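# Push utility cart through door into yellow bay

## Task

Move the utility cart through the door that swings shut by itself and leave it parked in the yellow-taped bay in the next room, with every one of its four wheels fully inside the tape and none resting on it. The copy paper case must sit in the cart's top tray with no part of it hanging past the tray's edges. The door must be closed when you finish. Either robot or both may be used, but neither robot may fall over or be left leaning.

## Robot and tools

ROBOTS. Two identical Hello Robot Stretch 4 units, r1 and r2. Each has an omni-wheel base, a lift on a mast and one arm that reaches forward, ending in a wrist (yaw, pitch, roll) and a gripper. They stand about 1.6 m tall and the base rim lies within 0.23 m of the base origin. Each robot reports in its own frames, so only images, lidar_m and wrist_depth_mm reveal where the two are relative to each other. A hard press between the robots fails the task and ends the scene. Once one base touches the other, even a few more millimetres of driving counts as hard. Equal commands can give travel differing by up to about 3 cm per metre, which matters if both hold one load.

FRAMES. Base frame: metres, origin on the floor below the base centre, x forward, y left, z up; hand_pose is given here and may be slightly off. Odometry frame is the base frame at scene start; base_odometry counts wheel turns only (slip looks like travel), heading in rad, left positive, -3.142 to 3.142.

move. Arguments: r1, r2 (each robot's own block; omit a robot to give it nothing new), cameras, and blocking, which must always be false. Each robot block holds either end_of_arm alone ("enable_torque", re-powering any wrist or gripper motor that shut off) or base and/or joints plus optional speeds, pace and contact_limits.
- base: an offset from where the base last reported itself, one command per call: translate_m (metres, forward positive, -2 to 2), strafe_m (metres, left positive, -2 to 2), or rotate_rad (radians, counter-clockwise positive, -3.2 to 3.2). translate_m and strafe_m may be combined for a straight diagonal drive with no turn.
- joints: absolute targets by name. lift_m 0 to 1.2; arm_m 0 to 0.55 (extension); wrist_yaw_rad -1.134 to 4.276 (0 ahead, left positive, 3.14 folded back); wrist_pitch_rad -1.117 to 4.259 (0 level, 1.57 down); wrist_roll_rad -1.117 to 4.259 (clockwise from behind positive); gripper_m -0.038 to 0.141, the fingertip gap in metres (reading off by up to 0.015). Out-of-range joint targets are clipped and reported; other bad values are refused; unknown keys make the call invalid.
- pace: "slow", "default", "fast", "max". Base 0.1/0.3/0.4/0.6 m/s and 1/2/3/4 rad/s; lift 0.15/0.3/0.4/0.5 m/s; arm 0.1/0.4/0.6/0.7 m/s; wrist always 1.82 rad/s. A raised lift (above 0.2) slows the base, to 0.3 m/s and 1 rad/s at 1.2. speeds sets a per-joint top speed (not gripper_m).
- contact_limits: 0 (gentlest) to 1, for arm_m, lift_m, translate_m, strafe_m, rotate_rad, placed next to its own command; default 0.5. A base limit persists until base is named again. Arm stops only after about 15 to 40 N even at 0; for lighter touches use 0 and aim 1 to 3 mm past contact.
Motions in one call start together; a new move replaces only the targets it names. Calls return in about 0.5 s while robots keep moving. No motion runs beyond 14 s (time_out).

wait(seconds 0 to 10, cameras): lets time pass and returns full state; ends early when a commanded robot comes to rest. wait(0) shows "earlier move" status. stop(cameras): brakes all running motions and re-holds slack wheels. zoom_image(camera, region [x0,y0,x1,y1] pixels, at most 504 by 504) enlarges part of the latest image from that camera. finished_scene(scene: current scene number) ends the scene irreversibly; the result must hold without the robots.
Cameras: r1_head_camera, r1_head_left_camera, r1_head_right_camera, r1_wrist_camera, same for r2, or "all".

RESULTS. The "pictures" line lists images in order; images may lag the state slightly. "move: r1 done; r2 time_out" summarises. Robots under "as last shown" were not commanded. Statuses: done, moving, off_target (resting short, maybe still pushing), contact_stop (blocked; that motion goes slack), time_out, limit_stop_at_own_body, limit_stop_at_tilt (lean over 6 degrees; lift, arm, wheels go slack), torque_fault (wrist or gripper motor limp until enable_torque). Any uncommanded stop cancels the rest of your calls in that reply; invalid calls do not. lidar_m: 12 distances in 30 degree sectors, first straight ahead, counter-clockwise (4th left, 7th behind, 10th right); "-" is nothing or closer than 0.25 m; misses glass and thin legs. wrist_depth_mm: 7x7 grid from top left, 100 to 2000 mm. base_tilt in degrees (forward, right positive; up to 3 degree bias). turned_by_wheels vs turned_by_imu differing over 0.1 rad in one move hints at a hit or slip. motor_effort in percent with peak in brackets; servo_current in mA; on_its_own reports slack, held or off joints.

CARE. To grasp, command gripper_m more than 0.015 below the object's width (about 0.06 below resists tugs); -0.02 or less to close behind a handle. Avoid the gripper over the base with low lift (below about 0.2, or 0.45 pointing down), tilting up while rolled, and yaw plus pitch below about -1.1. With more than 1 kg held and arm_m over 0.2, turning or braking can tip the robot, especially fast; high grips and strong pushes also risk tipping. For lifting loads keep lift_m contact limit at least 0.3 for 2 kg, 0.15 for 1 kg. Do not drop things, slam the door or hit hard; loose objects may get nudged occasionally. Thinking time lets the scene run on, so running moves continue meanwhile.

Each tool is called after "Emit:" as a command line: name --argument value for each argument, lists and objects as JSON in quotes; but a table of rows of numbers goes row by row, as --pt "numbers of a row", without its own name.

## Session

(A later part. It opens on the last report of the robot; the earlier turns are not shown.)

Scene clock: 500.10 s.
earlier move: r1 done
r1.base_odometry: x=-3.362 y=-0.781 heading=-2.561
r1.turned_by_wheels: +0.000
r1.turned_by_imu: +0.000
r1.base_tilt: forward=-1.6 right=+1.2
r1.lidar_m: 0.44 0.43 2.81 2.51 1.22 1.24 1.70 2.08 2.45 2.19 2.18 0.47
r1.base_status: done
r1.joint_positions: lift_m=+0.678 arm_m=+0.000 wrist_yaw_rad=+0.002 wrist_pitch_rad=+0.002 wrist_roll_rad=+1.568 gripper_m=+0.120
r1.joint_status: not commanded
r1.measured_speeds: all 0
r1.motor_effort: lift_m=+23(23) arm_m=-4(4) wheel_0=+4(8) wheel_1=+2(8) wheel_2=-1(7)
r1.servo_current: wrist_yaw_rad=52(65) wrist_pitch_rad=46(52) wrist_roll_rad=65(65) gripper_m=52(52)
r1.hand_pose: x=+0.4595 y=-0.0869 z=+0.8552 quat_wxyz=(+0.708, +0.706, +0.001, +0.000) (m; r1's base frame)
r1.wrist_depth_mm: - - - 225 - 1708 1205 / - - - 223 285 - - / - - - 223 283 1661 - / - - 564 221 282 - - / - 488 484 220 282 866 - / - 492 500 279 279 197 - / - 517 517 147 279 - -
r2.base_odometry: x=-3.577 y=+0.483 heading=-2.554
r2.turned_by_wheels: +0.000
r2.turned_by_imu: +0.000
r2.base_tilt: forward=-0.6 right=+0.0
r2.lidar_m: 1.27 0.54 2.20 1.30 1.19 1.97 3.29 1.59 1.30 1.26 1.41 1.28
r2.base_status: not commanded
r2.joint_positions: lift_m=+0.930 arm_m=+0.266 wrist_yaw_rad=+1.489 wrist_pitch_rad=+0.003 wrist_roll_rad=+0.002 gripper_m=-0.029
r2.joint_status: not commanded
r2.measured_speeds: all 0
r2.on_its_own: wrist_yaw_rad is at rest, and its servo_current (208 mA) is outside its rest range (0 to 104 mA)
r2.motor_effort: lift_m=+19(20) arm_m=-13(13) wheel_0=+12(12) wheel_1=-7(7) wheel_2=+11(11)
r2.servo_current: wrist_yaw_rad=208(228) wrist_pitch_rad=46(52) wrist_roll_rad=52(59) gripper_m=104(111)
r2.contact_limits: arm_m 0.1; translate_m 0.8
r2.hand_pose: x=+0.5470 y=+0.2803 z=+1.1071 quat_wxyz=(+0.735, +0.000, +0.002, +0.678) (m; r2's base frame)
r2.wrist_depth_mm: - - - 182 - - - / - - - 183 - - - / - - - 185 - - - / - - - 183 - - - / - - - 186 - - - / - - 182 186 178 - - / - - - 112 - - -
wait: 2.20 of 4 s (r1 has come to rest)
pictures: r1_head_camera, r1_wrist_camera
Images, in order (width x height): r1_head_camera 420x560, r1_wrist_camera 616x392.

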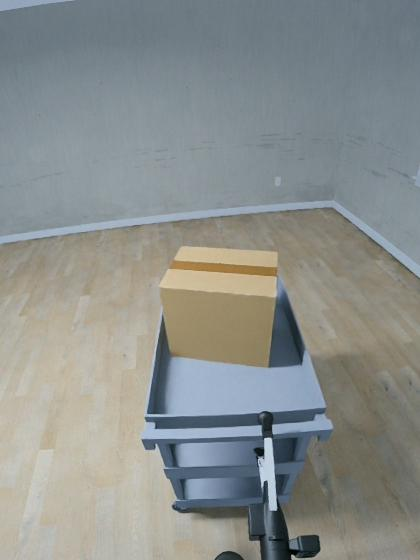

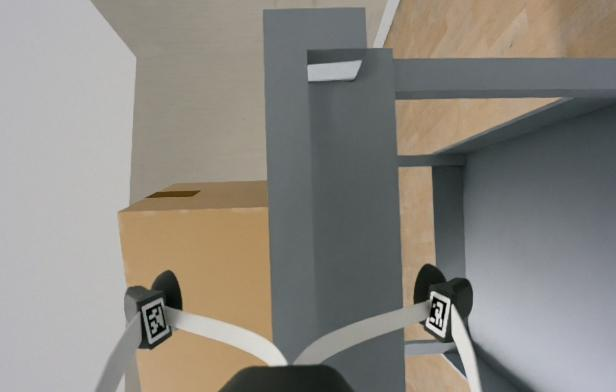

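Emit:
move --blocking false --r1 '{"base":{"strafe_m":0.06,"translate_m":0.025},"pace":"slow"}' --cameras '[]'

Emit:
wait --seconds 3 --cameras '[]'

Emit:
move --blocking false --r1 '{"joints":{"gripper_m":-0.03}}' --cameras '[]'

Emit:
wait --seconds 4 --cameras '["r1_wrist_camera","r1_head_camera"]'

Scene clock: 506.47 s.
move: r1 moving
r1.base_odometry: x=-3.360 y=-0.793 heading=-2.562
r1.turned_by_wheels: +0.000
r1.turned_by_imu: -0.001
r1.base_tilt: forward=-1.5 right=+1.3
r1.lidar_m: 0.42 0.43 2.82 2.49 1.20 1.23 1.66 2.06 2.48 2.19 2.22 0.45
r1.base_status: translate_m moving; strafe_m moving
r1.joint_positions: lift_m=+0.678 arm_m=+0.000 wrist_yaw_rad=+0.002 wrist_pitch_rad=+0.002 wrist_roll_rad=+1.568 gripper_m=+0.120
r1.joint_status: not commanded
r1.measured_speeds: translate_m=+0.019 strafe_m=+0.046 rotate_rad=-0.002 lift_m=+0.000 arm_m=+0.000 wrist_yaw_rad=+0.000 wrist_pitch_rad=+0.000 wrist_roll_rad=+0.000
r1.motor_effort: lift_m=+23(23) arm_m=-4(4) wheel_0=-7(7) wheel_1=+5(7) wheel_2=-3(3)
r1.servo_current: wrist_yaw_rad=46(59) wrist_pitch_rad=39(46) wrist_roll_rad=33(59) gripper_m=46(52)
r1.hand_pose: x=+0.4595 y=-0.0869 z=+0.8552 quat_wxyz=(+0.708, +0.706, +0.001, +0.000) (m; r1's base frame)
r1.wrist_depth_mm: - - - 220 - 1756 1229 / - - - 218 279 1808 - / - - - 217 279 1618 - / - - 504 216 277 854 - / - 484 484 216 277 866 - / - 488 492 214 273 197 - / - 508 508 147 273 842 -
r2.base_odometry: x=-3.577 y=+0.483 heading=-2.554
r2.turned_by_wheels: +0.000
r2.turned_by_imu: +0.000
r2.base_tilt: forward=-0.7 right=+0.0
r2.lidar_m: 1.26 0.53 2.21 1.35 1.19 2.01 3.32 1.61 1.27 1.26 1.39 1.30
r2.base_status: not commanded
r2.joint_positions: lift_m=+0.930 arm_m=+0.266 wrist_yaw_rad=+1.489 wrist_pitch_rad=+0.003 wrist_roll_rad=+0.002 gripper_m=-0.029
r2.joint_status: not commanded
r2.measured_speeds: all 0
r2.motor_effort: lift_m=+20(20) arm_m=-13(13) wheel_0=+12(12) wheel_1=-7(7) wheel_2=+11(11)
r2.servo_current: wrist_yaw_rad=208(215) wrist_pitch_rad=46(46) wrist_roll_rad=52(65) gripper_m=98(111)
r2.contact_limits: arm_m 0.1; translate_m 0.8
r2.hand_pose: x=+0.5470 y=+0.2803 z=+1.1071 quat_wxyz=(+0.735, +0.000, +0.002, +0.678) (m; r2's base frame)
r2.wrist_depth_mm: - - - 182 - - - / - - - 183 - - - / - - - 185 - - - / - - - 185 - - - / - - - 185 - - - / - - 182 186 177 - - / - - - 112 - - -
pictures: none
No camera images: "cameras" was empty.

Scene clock: 507.87 s.
earlier move: r1 done
r1.base_odometry: x=-3.350 y=-0.845 heading=-2.561
r1.turned_by_wheels: +0.000
r1.turned_by_imu: +0.000
r1.base_tilt: forward=-1.6 right=+1.3
r1.lidar_m: 0.40 0.43 2.75 2.45 1.18 1.20 1.63 2.12 2.54 2.25 2.26 0.43
r1.base_status: done
r1.joint_positions: lift_m=+0.678 arm_m=+0.000 wrist_yaw_rad=+0.002 wrist_pitch_rad=+0.002 wrist_roll_rad=+1.568 gripper_m=+0.120
r1.joint_status: not commanded
r1.measured_speeds: all 0
r1.motor_effort: lift_m=+23(23) arm_m=-4(4) wheel_0=-3(7) wheel_1=+1(7) wheel_2=-1(5)
r1.servo_current: wrist_yaw_rad=46(72) wrist_pitch_rad=39(52) wrist_roll_rad=39(65) gripper_m=46(52)
r1.hand_pose: x=+0.4595 y=-0.0869 z=+0.8552 quat_wxyz=(+0.708, +0.706, +0.001, +0.000) (m; r1's base frame)
r1.wrist_depth_mm: - - - 257 258 1756 1205 / - - - 255 258 1808 - / - - - 195 256 842 - / - 462 459 193 255 866 - / - 473 473 193 253 866 - / - 477 480 192 251 196 - / - 500 500 147 252 - -
r2.base_odometry: x=-3.577 y=+0.483 heading=-2.554
r2.turned_by_wheels: +0.000
r2.turned_by_imu: +0.000
r2.base_tilt: forward=-0.6 right=+0.0
r2.lidar_m: 1.28 0.55 2.23 3.41 1.18 1.97 3.31 1.63 1.27 1.25 1.42 1.29
r2.base_status: not commanded
r2.joint_positions: lift_m=+0.930 arm_m=+0.266 wrist_yaw_rad=+1.489 wrist_pitch_rad=+0.003 wrist_roll_rad=+0.002 gripper_m=-0.029
r2.joint_status: not commanded
r2.measured_speeds: all 0
r2.on_its_own: wrist_yaw_rad is at rest, and its servo_current (208 mA) is outside its rest range (0 to 104 mA)
r2.motor_effort: lift_m=+20(20) arm_m=-13(13) wheel_0=+12(12) wheel_1=-7(7) wheel_2=+11(11)
r2.servo_current: wrist_yaw_rad=208(221) wrist_pitch_rad=39(52) wrist_roll_rad=46(65) gripper_m=104(111)
r2.contact_limits: arm_m 0.1; translate_m 0.8
r2.hand_pose: x=+0.5470 y=+0.2803 z=+1.1071 quat_wxyz=(+0.735, +0.000, +0.002, +0.678) (m; r2's base frame)
r2.wrist_depth_mm: - - - 183 - - - / - - - 182 - - - / - - - 185 - - - / - - - 184 - - - / - - - 186 - - - / - - 182 187 178 - - / - - - 112 - - -
wait: 1.40 of 3 s (r1 has come to rest)
pictures: none
No camera images: "cameras" was empty.

Scene clock: 508.37 s.
move: r1 moving
r1.base_odometry: x=-3.350 y=-0.845 heading=-2.561
r1.turned_by_wheels: +0.000
r1.turned_by_imu: +0.000
r1.base_tilt: forward=-1.6 right=+1.3
r1.lidar_m: 0.40 0.40 2.73 2.46 1.17 1.19 1.61 2.11 2.49 2.24 2.25 0.44
r1.base_status: not commanded
r1.joint_positions: lift_m=+0.678 arm_m=+0.000 wrist_yaw_rad=+0.002 wrist_pitch_rad=+0.002 wrist_roll_rad=+1.568 gripper_m=+0.106
r1.joint_status: gripper_m moving
r1.measured_speeds: all 0
r1.motor_effort: lift_m=+23(23) arm_m=-3(4) wheel_0=-2(3) wheel_1=+1(2) wheel_2=-1(1)
r1.servo_current: wrist_yaw_rad=46(72) wrist_pitch_rad=46(46) wrist_roll_rad=46(59) gripper_m=91(91)
r1.hand_pose: x=+0.4595 y=-0.0869 z=+0.8552 quat_wxyz=(+0.708, +0.706, +0.001, +0.000) (m; r1's base frame)
r1.wrist_depth_mm: - - - 257 258 1756 1229 / - - - 256 257 1863 - / - - - 195 256 842 - / - 459 459 195 254 866 - / - 473 473 193 253 866 - / - 484 480 192 201 - - / - 500 496 146 251 - -
r2.base_odometry: x=-3.577 y=+0.483 heading=-2.554
r2.turned_by_wheels: +0.000
r2.turned_by_imu: +0.000
r2.base_tilt: forward=-0.6 right=+0.0
r2.lidar_m: 1.28 0.53 2.24 3.40 1.15 1.98 3.27 1.62 1.28 1.26 1.42 1.29
r2.base_status: not commanded
r2.joint_positions: lift_m=+0.930 arm_m=+0.266 wrist_yaw_rad=+1.489 wrist_pitch_rad=+0.003 wrist_roll_rad=+0.002 gripper_m=-0.029
r2.joint_status: not commanded
r2.measured_speeds: all 0
r2.motor_effort: lift_m=+20(20) arm_m=-13(13) wheel_0=+12(12) wheel_1=-7(7) wheel_2=+11(11)
r2.servo_current: wrist_yaw_rad=208(221) wrist_pitch_rad=46(46) wrist_roll_rad=46(52) gripper_m=98(111)
r2.contact_limits: arm_m 0.1; translate_m 0.8
r2.hand_pose: x=+0.5470 y=+0.2803 z=+1.1071 quat_wxyz=(+0.735, +0.000, +0.002, +0.678) (m; r2's base frame)
r2.wrist_depth_mm: - - - 182 - - - / - - - 182 - - - / - - - 185 - - - / - - - 184 - - - / - - - 186 - - - / - - 182 186 178 - - / - - - 112 - - -
pictures: none
No camera images: "cameras" was empty.

Scene clock: 510.07 s.
earlier move: r1 done
r1.base_odometry: x=-3.350 y=-0.845 heading=-2.561
r1.turned_by_wheels: +0.000
r1.turned_by_imu: +0.000
r1.base_tilt: forward=-1.5 right=+1.2
r1.lidar_m: 0.38 0.42 2.74 2.47 1.17 1.21 1.63 2.13 2.54 2.25 2.28 0.42
r1.base_status: not commanded
r1.joint_positions: lift_m=+0.678 arm_m=+0.000 wrist_yaw_rad=+0.002 wrist_pitch_rad=+0.002 wrist_roll_rad=+1.568 gripper_m=-0.029
r1.joint_status: all done
r1.measured_speeds: all 0
r1.motor_effort: lift_m=+23(23) arm_m=-4(4) wheel_0=-3(3) wheel_1=+1(2) wheel_2=+2(2)
r1.servo_current: wrist_yaw_rad=46(72) wrist_pitch_rad=46(52) wrist_roll_rad=39(78) gripper_m=91(182)
r1.hand_pose: x=+0.4595 y=-0.0869 z=+0.8552 quat_wxyz=(+0.708, +0.706, +0.001, +0.000) (m; r1's base frame)
r1.wrist_depth_mm: - - - 251 252 1708 1205 / - - - 251 252 1756 - / - - - 190 251 854 - / - 455 455 189 249 - - / - 469 469 188 249 - - / - 484 198 187 182 - - / - 160 496 187 247 - -
r2.base_odometry: x=-3.577 y=+0.483 heading=-2.554
r2.turned_by_wheels: +0.000
r2.turned_by_imu: +0.000
r2.base_tilt: forward=-0.6 right=+0.0
r2.lidar_m: 1.28 0.52 2.23 3.42 1.17 1.99 3.32 1.61 1.30 1.27 1.40 1.29
r2.base_status: not commanded
r2.joint_positions: lift_m=+0.930 arm_m=+0.266 wrist_yaw_rad=+1.489 wrist_pitch_rad=+0.003 wrist_roll_rad=+0.002 gripper_m=-0.029
r2.joint_status: not commanded
r2.measured_speeds: all 0
r2.on_its_own: wrist_yaw_rad is at rest, and its servo_current (215 mA) is outside its rest range (0 to 104 mA)
r2.motor_effort: lift_m=+20(20) arm_m=-13(13) wheel_0=+12(12) wheel_1=-7(7) wheel_2=+11(11)
r2.servo_current: wrist_yaw_rad=215(221) wrist_pitch_rad=46(52) wrist_roll_rad=52(59) gripper_m=104(117)
r2.contact_limits: arm_m 0.1; translate_m 0.8
r2.hand_pose: x=+0.5470 y=+0.2803 z=+1.1071 quat_wxyz=(+0.735, +0.000, +0.002, +0.678) (m; r2's base frame)
r2.wrist_depth_mm: - - - 183 - - - / - - - 183 - - - / - - - 186 - - - / - - - 183 - - - / - - - 185 - - - / - - 182 186 178 - - / - - - 112 - - -
wait: 1.70 of 4 s (r1 has come to rest)
pictures: r1_head_camera, r1_wrist_camera
Images, in order (width x height): r1_head_camera 420x560, r1_wrist_camera 616x392.

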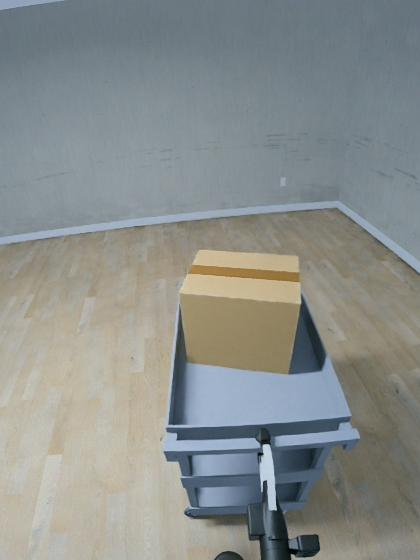

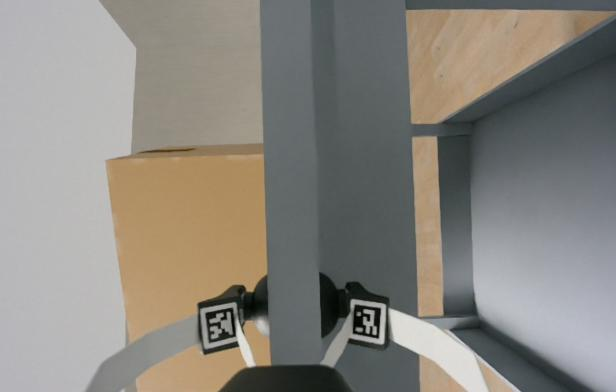

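Emit:
move --blocking false --r1 '{"base":{"translate_m":-1.0,"strafe_m":-0.1},"contact_limits":{"translate_m":0.8},"pace":"slow"}' --cameras '[]'

Emit:
wait --seconds 10 --cameras '[]'

Emit:
wait --seconds 3 --cameras '["r1_head_camera","r1_head_left_camera","r1_head_right_camera"]'

Scene clock: 530.57 s.
move: r1 moving
r1.base_odometry: x=-3.340 y=-0.837 heading=-2.561
r1.turned_by_wheels: +0.000
r1.turned_by_imu: +0.000
r1.base_tilt: forward=-1.6 right=+1.3
r1.lidar_m: 0.39 0.40 2.72 2.44 1.15 1.19 1.63 2.10 2.50 2.24 2.25 0.46
r1.base_status: translate_m moving; strafe_m moving
r1.joint_positions: lift_m=+0.678 arm_m=+0.000 wrist_yaw_rad=+0.002 wrist_pitch_rad=+0.002 wrist_roll_rad=+1.568 gripper_m=-0.029
r1.joint_status: not commanded
r1.measured_speeds: translate_m=-0.048 strafe_m=-0.005 rotate_rad=+0.000 lift_m=+0.000 arm_m=+0.000 wrist_yaw_rad=+0.000 wrist_pitch_rad=+0.000 wrist_roll_rad=+0.000
r1.motor_effort: lift_m=+23(23) arm_m=-3(4) wheel_0=-5(5) wheel_1=-5(7) wheel_2=+11(11)
r1.servo_current: wrist_yaw_rad=46(65) wrist_pitch_rad=33(52) wrist_roll_rad=52(52) gripper_m=91(98)
r1.contact_limits: translate_m 0.8
r1.hand_pose: x=+0.4595 y=-0.0869 z=+0.8552 quat_wxyz=(+0.708, +0.706, +0.001, +0.000) (m; r1's base frame)
r1.wrist_depth_mm: - - - 201 263 1756 1281 / - - - 201 262 1756 - / - - - 200 260 854 - / - 466 462 199 259 878 - / - 484 477 198 258 866 - / - 496 198 198 182 - - / - 160 504 197 256 - -
r2.base_odometry: x=-3.577 y=+0.483 heading=-2.554
r2.turned_by_wheels: +0.000
r2.turned_by_imu: +0.000
r2.base_tilt: forward=-0.6 right=+0.0
r2.lidar_m: 1.28 0.55 2.22 3.42 1.16 1.97 3.30 1.60 1.29 1.26 1.41 1.29
r2.base_status: not commanded
r2.joint_positions: lift_m=+0.930 arm_m=+0.266 wrist_yaw_rad=+1.489 wrist_pitch_rad=+0.003 wrist_roll_rad=+0.002 gripper_m=-0.029
r2.joint_status: not commanded
r2.measured_speeds: all 0
r2.motor_effort: lift_m=+20(20) arm_m=-13(13) wheel_0=+12(12) wheel_1=-7(7) wheel_2=+11(11)
r2.servo_current: wrist_yaw_rad=208(208) wrist_pitch_rad=46(46) wrist_roll_rad=65(65) gripper_m=98(111)
r2.contact_limits: arm_m 0.1; translate_m 0.8
r2.hand_pose: x=+0.5470 y=+0.2803 z=+1.1071 quat_wxyz=(+0.735, +0.000, +0.002, +0.678) (m; r2's base frame)
r2.wrist_depth_mm: - - - 182 - - - / - - - 182 - - - / - - - 185 - - - / - - - 184 - - - / - - - 185 - - - / - - 182 187 178 - - / - - - 112 - - -
pictures: none
No camera images: "cameras" was empty.

Scene clock: 540.57 s.
earlier move: r1 moving
r1.base_odometry: x=-2.580 y=-0.222 heading=-2.562
r1.turned_by_wheels: -0.001
r1.turned_by_imu: -0.002
r1.base_tilt: forward=-1.6 right=+1.3
r1.lidar_m: 1.36 4.20 2.66 0.87 0.68 0.75 1.08 1.15 1.37 2.32 2.33 2.88
r1.base_status: translate_m moving; strafe_m moving
r1.joint_positions: lift_m=+0.678 arm_m=+0.000 wrist_yaw_rad=+0.002 wrist_pitch_rad=+0.001 wrist_roll_rad=+1.568 gripper_m=-0.029
r1.joint_status: not commanded
r1.measured_speeds: translate_m=-0.057 strafe_m=-0.006 rotate_rad=-0.003 lift_m=+0.000 arm_m=+0.000 wrist_yaw_rad=+0.000 wrist_pitch_rad=+0.000 wrist_roll_rad=+0.000
r1.motor_effort: lift_m=+21(23) arm_m=-3(4) wheel_0=-3(8) wheel_1=-5(7) wheel_2=+2(12)
r1.servo_current: wrist_yaw_rad=52(78) wrist_pitch_rad=39(52) wrist_roll_rad=52(72) gripper_m=65(98)
r1.contact_limits: translate_m 0.8
r1.hand_pose: x=+0.4595 y=-0.0869 z=+0.8556 quat_wxyz=(+0.708, +0.706, +0.001, +0.000) (m; r1's base frame)
r1.wrist_depth_mm: - - - - - 1756 1229 / - - - - - 1756 1255 / - - - - - 1808 1229 / - - - - 1921 1255 1205 / - - - - 1863 1255 1281 / - - - 199 180 1576 1255 / - - 183 - - 1537 1255
r2.base_odometry: x=-3.577 y=+0.483 heading=-2.554
r2.turned_by_wheels: +0.000
r2.turned_by_imu: +0.001
r2.base_tilt: forward=-0.6 right=+0.0
r2.lidar_m: 1.29 0.54 0.89 0.92 1.62 1.98 3.31 1.63 1.29 1.25 1.43 1.28
r2.base_status: not commanded
r2.joint_positions: lift_m=+0.930 arm_m=+0.266 wrist_yaw_rad=+1.489 wrist_pitch_rad=+0.003 wrist_roll_rad=+0.002 gripper_m=-0.029
r2.joint_status: not commanded
r2.measured_speeds: all 0
r2.motor_effort: lift_m=+20(20) arm_m=-13(13) wheel_0=+12(12) wheel_1=-7(7) wheel_2=+11(12)
r2.servo_current: wrist_yaw_rad=202(228) wrist_pitch_rad=39(46) wrist_roll_rad=59(65) gripper_m=98(111)
r2.contact_limits: arm_m 0.1; translate_m 0.8
r2.hand_pose: x=+0.5470 y=+0.2803 z=+1.1071 quat_wxyz=(+0.735, +0.000, +0.002, +0.678) (m; r2's base frame)
r2.wrist_depth_mm: - - - 182 - - - / - - - 183 - - - / - - - 185 - - - / - - - 185 - - - / - - 991 184 - - - / - - 182 186 177 - - / - - - 112 - - -
wait: 10.00 s; no rest
pictures: none
No camera images: "cameras" was empty.

Scene clock: 541.40 s.
earlier move: r1 done
r1.base_odometry: x=-2.568 y=-0.213 heading=-2.562
r1.turned_by_wheels: +0.000
r1.turned_by_imu: +0.000
r1.base_tilt: forward=-1.6 right=+1.3
r1.lidar_m: 1.36 4.19 2.65 0.88 0.68 0.74 1.09 1.17 1.37 2.34 2.34 2.86
r1.base_status: done
r1.joint_positions: lift_m=+0.678 arm_m=+0.000 wrist_yaw_rad=+0.002 wrist_pitch_rad=+0.001 wrist_roll_rad=+1.568 gripper_m=-0.029
r1.joint_status: not commanded
r1.measured_speeds: all 0
r1.motor_effort: lift_m=+21(23) arm_m=-3(4) wheel_0=-4(8) wheel_1=-3(7) wheel_2=+2(12)
r1.servo_current: wrist_yaw_rad=52(78) wrist_pitch_rad=46(52) wrist_roll_rad=59(72) gripper_m=65(98)
r1.contact_limits: translate_m 0.8
r1.hand_pose: x=+0.4595 y=-0.0869 z=+0.8556 quat_wxyz=(+0.708, +0.706, +0.001, +0.000) (m; r1's base frame)
r1.wrist_depth_mm: - - - - - 1756 1205 / - - - - - 1708 1205 / - - - - - 1808 1255 / - - - - 1921 1464 1205 / - - - - 1921 1281 1281 / - - - 199 179 1618 1281 / - - 183 - - 1499 1281
r2.base_odometry: x=-3.577 y=+0.483 heading=-2.554
r2.turned_by_wheels: +0.000
r2.turned_by_imu: +0.000
r2.base_tilt: forward=-0.7 right=+0.0
r2.lidar_m: 1.27 0.55 0.89 0.91 1.61 1.96 3.32 1.59 1.28 1.27 1.42 1.30
r2.base_status: not commanded
r2.joint_positions: lift_m=+0.930 arm_m=+0.266 wrist_yaw_rad=+1.489 wrist_pitch_rad=+0.003 wrist_roll_rad=+0.002 gripper_m=-0.029
r2.joint_status: not commanded
r2.measured_speeds: all 0
r2.on_its_own: wrist_yaw_rad is at rest, and its servo_current (221 mA) is outside its rest range (0 to 104 mA)
r2.motor_effort: lift_m=+20(20) arm_m=-13(13) wheel_0=+12(12) wheel_1=-7(7) wheel_2=+11(12)
r2.servo_current: wrist_yaw_rad=221(228) wrist_pitch_rad=46(46) wrist_roll_rad=39(65) gripper_m=104(111)
r2.contact_limits: arm_m 0.1; translate_m 0.8
r2.hand_pose: x=+0.5470 y=+0.2803 z=+1.1071 quat_wxyz=(+0.735, +0.000, +0.002, +0.678) (m; r2's base frame)
r2.wrist_depth_mm: - - 854 182 - - - / - - - 183 - - - / - - - 185 - - - / - - - 183 - - - / - - 1008 185 - - - / - - 181 186 177 - - / - - - 112 - - -
wait: 0.83 of 3 s (r1 has come to rest)
pictures: r1_head_camera, r1_head_left_camera, r1_head_right_camera
Images, in order (width x height): r1_head_camera 420x560, r1_head_left_camera 420x672, r1_head_right_camera 420x672.

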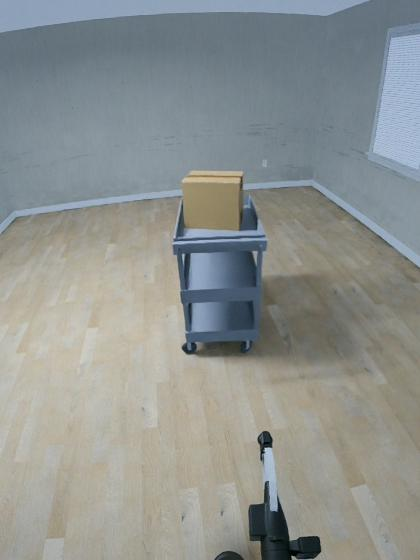

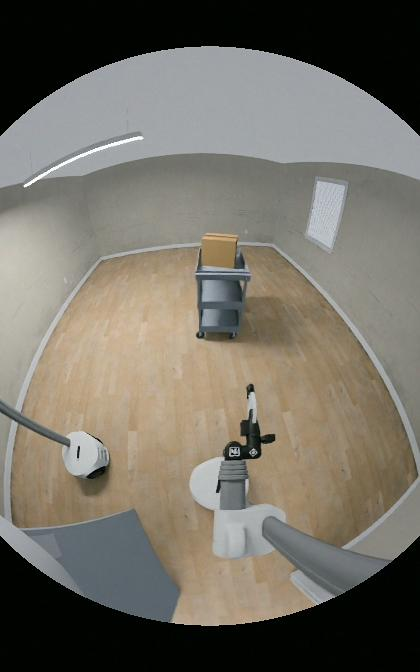

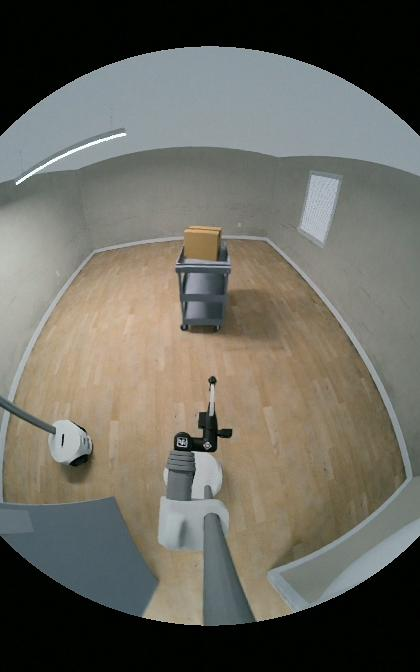

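Emit:
move --blocking false --r1 '{"base":{"translate_m":0.9,"strafe_m":0.08},"joints":{"gripper_m":0.12}}' --cameras '[]'

Emit:
wait --seconds 2 --cameras '[]'

Emit:
wait --seconds 6 --cameras '["r1_head_camera","r1_wrist_camera"]'

Scene clock: 551.00 s.
move: r1 moving
r1.base_odometry: x=-2.593 y=-0.233 heading=-2.561
r1.turned_by_wheels: +0.000
r1.turned_by_imu: +0.000
r1.base_tilt: forward=-1.6 right=+1.3
r1.lidar_m: 1.35 4.21 2.63 0.91 0.69 0.74 1.09 1.18 1.39 2.31 2.33 2.86
r1.base_status: translate_m moving; strafe_m moving
r1.joint_positions: lift_m=+0.678 arm_m=+0.000 wrist_yaw_rad=+0.002 wrist_pitch_rad=+0.001 wrist_roll_rad=+1.568 gripper_m=-0.004
r1.joint_status: gripper_m moving
r1.measured_speeds: translate_m=+0.122 strafe_m=+0.010 rotate_rad=-0.001 lift_m=+0.000 arm_m=+0.000 wrist_yaw_rad=+0.000 wrist_pitch_rad=+0.000 wrist_roll_rad=+0.000
r1.motor_effort: lift_m=+21(21) arm_m=-3(4) wheel_0=+6(7) wheel_1=+7(9) wheel_2=-8(8)
r1.servo_current: wrist_yaw_rad=52(59) wrist_pitch_rad=46(46) wrist_roll_rad=33(65) gripper_m=78(78)
r1.hand_pose: x=+0.4595 y=-0.0869 z=+0.8556 quat_wxyz=(+0.708, +0.706, +0.001, +0.000) (m; r1's base frame)
r1.wrist_depth_mm: - - - - - 1708 1205 / - - - - - 1756 1229 / - - - - - 1808 1229 / - - - - - 1308 1182 / - - - - - 1756 1255 / - - - 191 180 1708 1255 / - - 185 - 154 1576 1255
r2.base_odometry: x=-3.577 y=+0.483 heading=-2.554
r2.turned_by_wheels: +0.000
r2.turned_by_imu: +0.000
r2.base_tilt: forward=-0.6 right=+0.0
r2.lidar_m: 1.27 0.54 0.86 0.89 1.63 1.96 3.30 1.59 1.30 1.27 1.41 1.29
r2.base_status: not commanded
r2.joint_positions: lift_m=+0.930 arm_m=+0.266 wrist_yaw_rad=+1.489 wrist_pitch_rad=+0.003 wrist_roll_rad=+0.002 gripper_m=-0.029
r2.joint_status: not commanded
r2.measured_speeds: all 0
r2.motor_effort: lift_m=+20(20) arm_m=-13(13) wheel_0=+11(12) wheel_1=-7(7) wheel_2=+11(11)
r2.servo_current: wrist_yaw_rad=221(221) wrist_pitch_rad=46(46) wrist_roll_rad=46(52) gripper_m=104(111)
r2.contact_limits: arm_m 0.1; translate_m 0.8
r2.hand_pose: x=+0.5470 y=+0.2803 z=+1.1071 quat_wxyz=(+0.735, +0.000, +0.002, +0.678) (m; r2's base frame)
r2.wrist_depth_mm: - - - 182 - - - / - - - 183 - - - / - - - 185 - - - / - - - 183 - - - / - - 1008 185 - - - / - - 182 186 177 - - / - - - 112 - - -
pictures: none
No camera images: "cameras" was empty.

Scene clock: 553.00 s.
earlier move: r1 moving
r1.base_odometry: x=-3.017 y=-0.568 heading=-2.562
r1.turned_by_wheels: +0.000
r1.turned_by_imu: +0.000
r1.base_tilt: forward=-1.6 right=+1.3
r1.lidar_m: 0.82 4.14 2.71 2.42 0.95 1.03 1.39 1.66 2.03 2.26 2.32 0.90
r1.base_status: translate_m moving; strafe_m moving
r1.joint_positions: lift_m=+0.678 arm_m=+0.000 wrist_yaw_rad=+0.002 wrist_pitch_rad=+0.001 wrist_roll_rad=+1.568 gripper_m=+0.120
r1.joint_status: all done
r1.measured_speeds: translate_m=+0.298 strafe_m=+0.027 rotate_rad=-0.007 lift_m=+0.000 arm_m=+0.000 wrist_yaw_rad=+0.000 wrist_pitch_rad=+0.000 wrist_roll_rad=+0.000
r1.motor_effort: lift_m=+21(21) arm_m=-3(4) wheel_0=+4(8) wheel_1=+5(9) wheel_2=-5(10)
r1.servo_current: wrist_yaw_rad=46(72) wrist_pitch_rad=39(52) wrist_roll_rad=46(72) gripper_m=46(98)
r1.hand_pose: x=+0.4595 y=-0.0869 z=+0.8556 quat_wxyz=(+0.708, +0.706, +0.001, +0.000) (m; r1's base frame)
r1.wrist_depth_mm: - - - - - 1756 1229 / - - - - - 1756 1229 / - - - - - 1661 1229 / - - - 946 - - - / - - 904 904 - - - / - - 917 931 211 213 - / - - - 145 - - 1366
r2.base_odometry: x=-3.577 y=+0.483 heading=-2.554
r2.turned_by_wheels: +0.000
r2.turned_by_imu: +0.000
r2.base_tilt: forward=-0.6 right=+0.0
r2.lidar_m: 1.27 0.54 2.26 0.97 1.05 1.95 3.31 1.62 1.27 1.26 1.43 1.30
r2.base_status: not commanded
r2.joint_positions: lift_m=+0.930 arm_m=+0.266 wrist_yaw_rad=+1.489 wrist_pitch_rad=+0.003 wrist_roll_rad=+0.002 gripper_m=-0.029
r2.joint_status: not commanded
r2.measured_speeds: all 0
r2.motor_effort: lift_m=+20(20) arm_m=-13(13) wheel_0=+12(13) wheel_1=-7(7) wheel_2=+11(11)
r2.servo_current: wrist_yaw_rad=208(228) wrist_pitch_rad=46(52) wrist_roll_rad=52(59) gripper_m=98(111)
r2.contact_limits: arm_m 0.1; translate_m 0.8
r2.hand_pose: x=+0.5470 y=+0.2803 z=+1.1071 quat_wxyz=(+0.735, +0.000, +0.002, +0.678) (m; r2's base frame)
r2.wrist_depth_mm: - - - 182 - - - / - - - 183 - - - / - - - 185 - - - / - - - 184 - - - / 1118 - - 185 - - - / - - 181 187 178 - - / - 1182 - 112 - - -
wait: 2.00 s; no rest
pictures: none
No camera images: "cameras" was empty.

Scene clock: 555.00 s.
earlier move: r1 done
r1.base_odometry: x=-3.277 y=-0.774 heading=-2.561
r1.turned_by_wheels: +0.000
r1.turned_by_imu: +0.001
r1.base_tilt: forward=-1.6 right=+1.3
r1.lidar_m: 0.49 0.53 2.75 2.45 1.15 1.23 1.56 2.02 2.41 2.25 2.27 0.53
r1.base_status: done
r1.joint_positions: lift_m=+0.678 arm_m=+0.000 wrist_yaw_rad=+0.002 wrist_pitch_rad=+0.001 wrist_roll_rad=+1.568 gripper_m=+0.120
r1.joint_status: all done
r1.measured_speeds: all 0
r1.motor_effort: lift_m=+21(21) arm_m=-3(4) wheel_0=+1(8) wheel_1=+2(9) wheel_2=+0(10)
r1.servo_current: wrist_yaw_rad=39(72) wrist_pitch_rad=46(52) wrist_roll_rad=52(72) gripper_m=46(98)
r1.hand_pose: x=+0.4595 y=-0.0869 z=+0.8556 quat_wxyz=(+0.708, +0.706, +0.001, +0.000) (m; r1's base frame)
r1.wrist_depth_mm: - - - 296 - 1708 1205 / - - - 355 366 1808 - / - - - 353 976 904 - / - - 554 353 976 931 - / - - 569 349 960 - - / - - 580 349 213 196 - / - - 603 145 - - -
r2.base_odometry: x=-3.577 y=+0.483 heading=-2.554
r2.turned_by_wheels: +0.000
r2.turned_by_imu: +0.000
r2.base_tilt: forward=-0.6 right=+0.0
r2.lidar_m: 1.27 0.55 2.22 1.22 1.12 1.97 3.31 1.63 1.29 1.25 1.42 1.29
r2.base_status: not commanded
r2.joint_positions: lift_m=+0.930 arm_m=+0.266 wrist_yaw_rad=+1.489 wrist_pitch_rad=+0.003 wrist_roll_rad=+0.002 gripper_m=-0.029
r2.joint_status: not commanded
r2.measured_speeds: all 0
r2.on_its_own: wrist_yaw_rad is at rest, and its servo_current (208 mA) is outside its rest range (0 to 104 mA)
r2.motor_effort: lift_m=+20(20) arm_m=-13(13) wheel_0=+12(13) wheel_1=-7(7) wheel_2=+11(11)
r2.servo_current: wrist_yaw_rad=208(228) wrist_pitch_rad=39(52) wrist_roll_rad=52(59) gripper_m=111(111)
r2.contact_limits: arm_m 0.1; translate_m 0.8
r2.hand_pose: x=+0.5470 y=+0.2803 z=+1.1071 quat_wxyz=(+0.735, +0.000, +0.002, +0.678) (m; r2's base frame)
r2.wrist_depth_mm: - - - 183 - - - / - - - 183 - - - / - - - 186 - - - / - - - 184 - - - / - - - 185 - - - / - - 182 186 178 - - / - - - 112 - - -
wait: 2.00 of 6 s (r1 has come to rest)
pictures: r1_head_camera, r1_wrist_camera
Images, in order (width x height): r1_head_camera 420x560, r1_wrist_camera 616x392.

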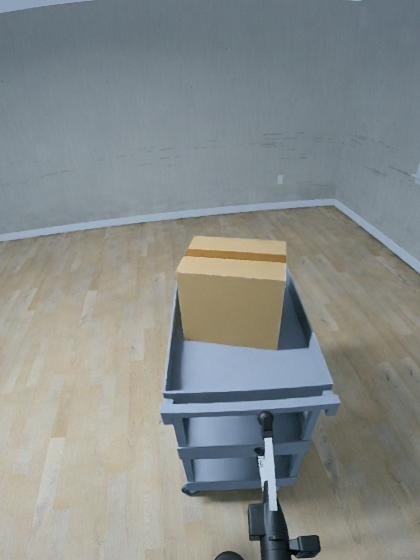

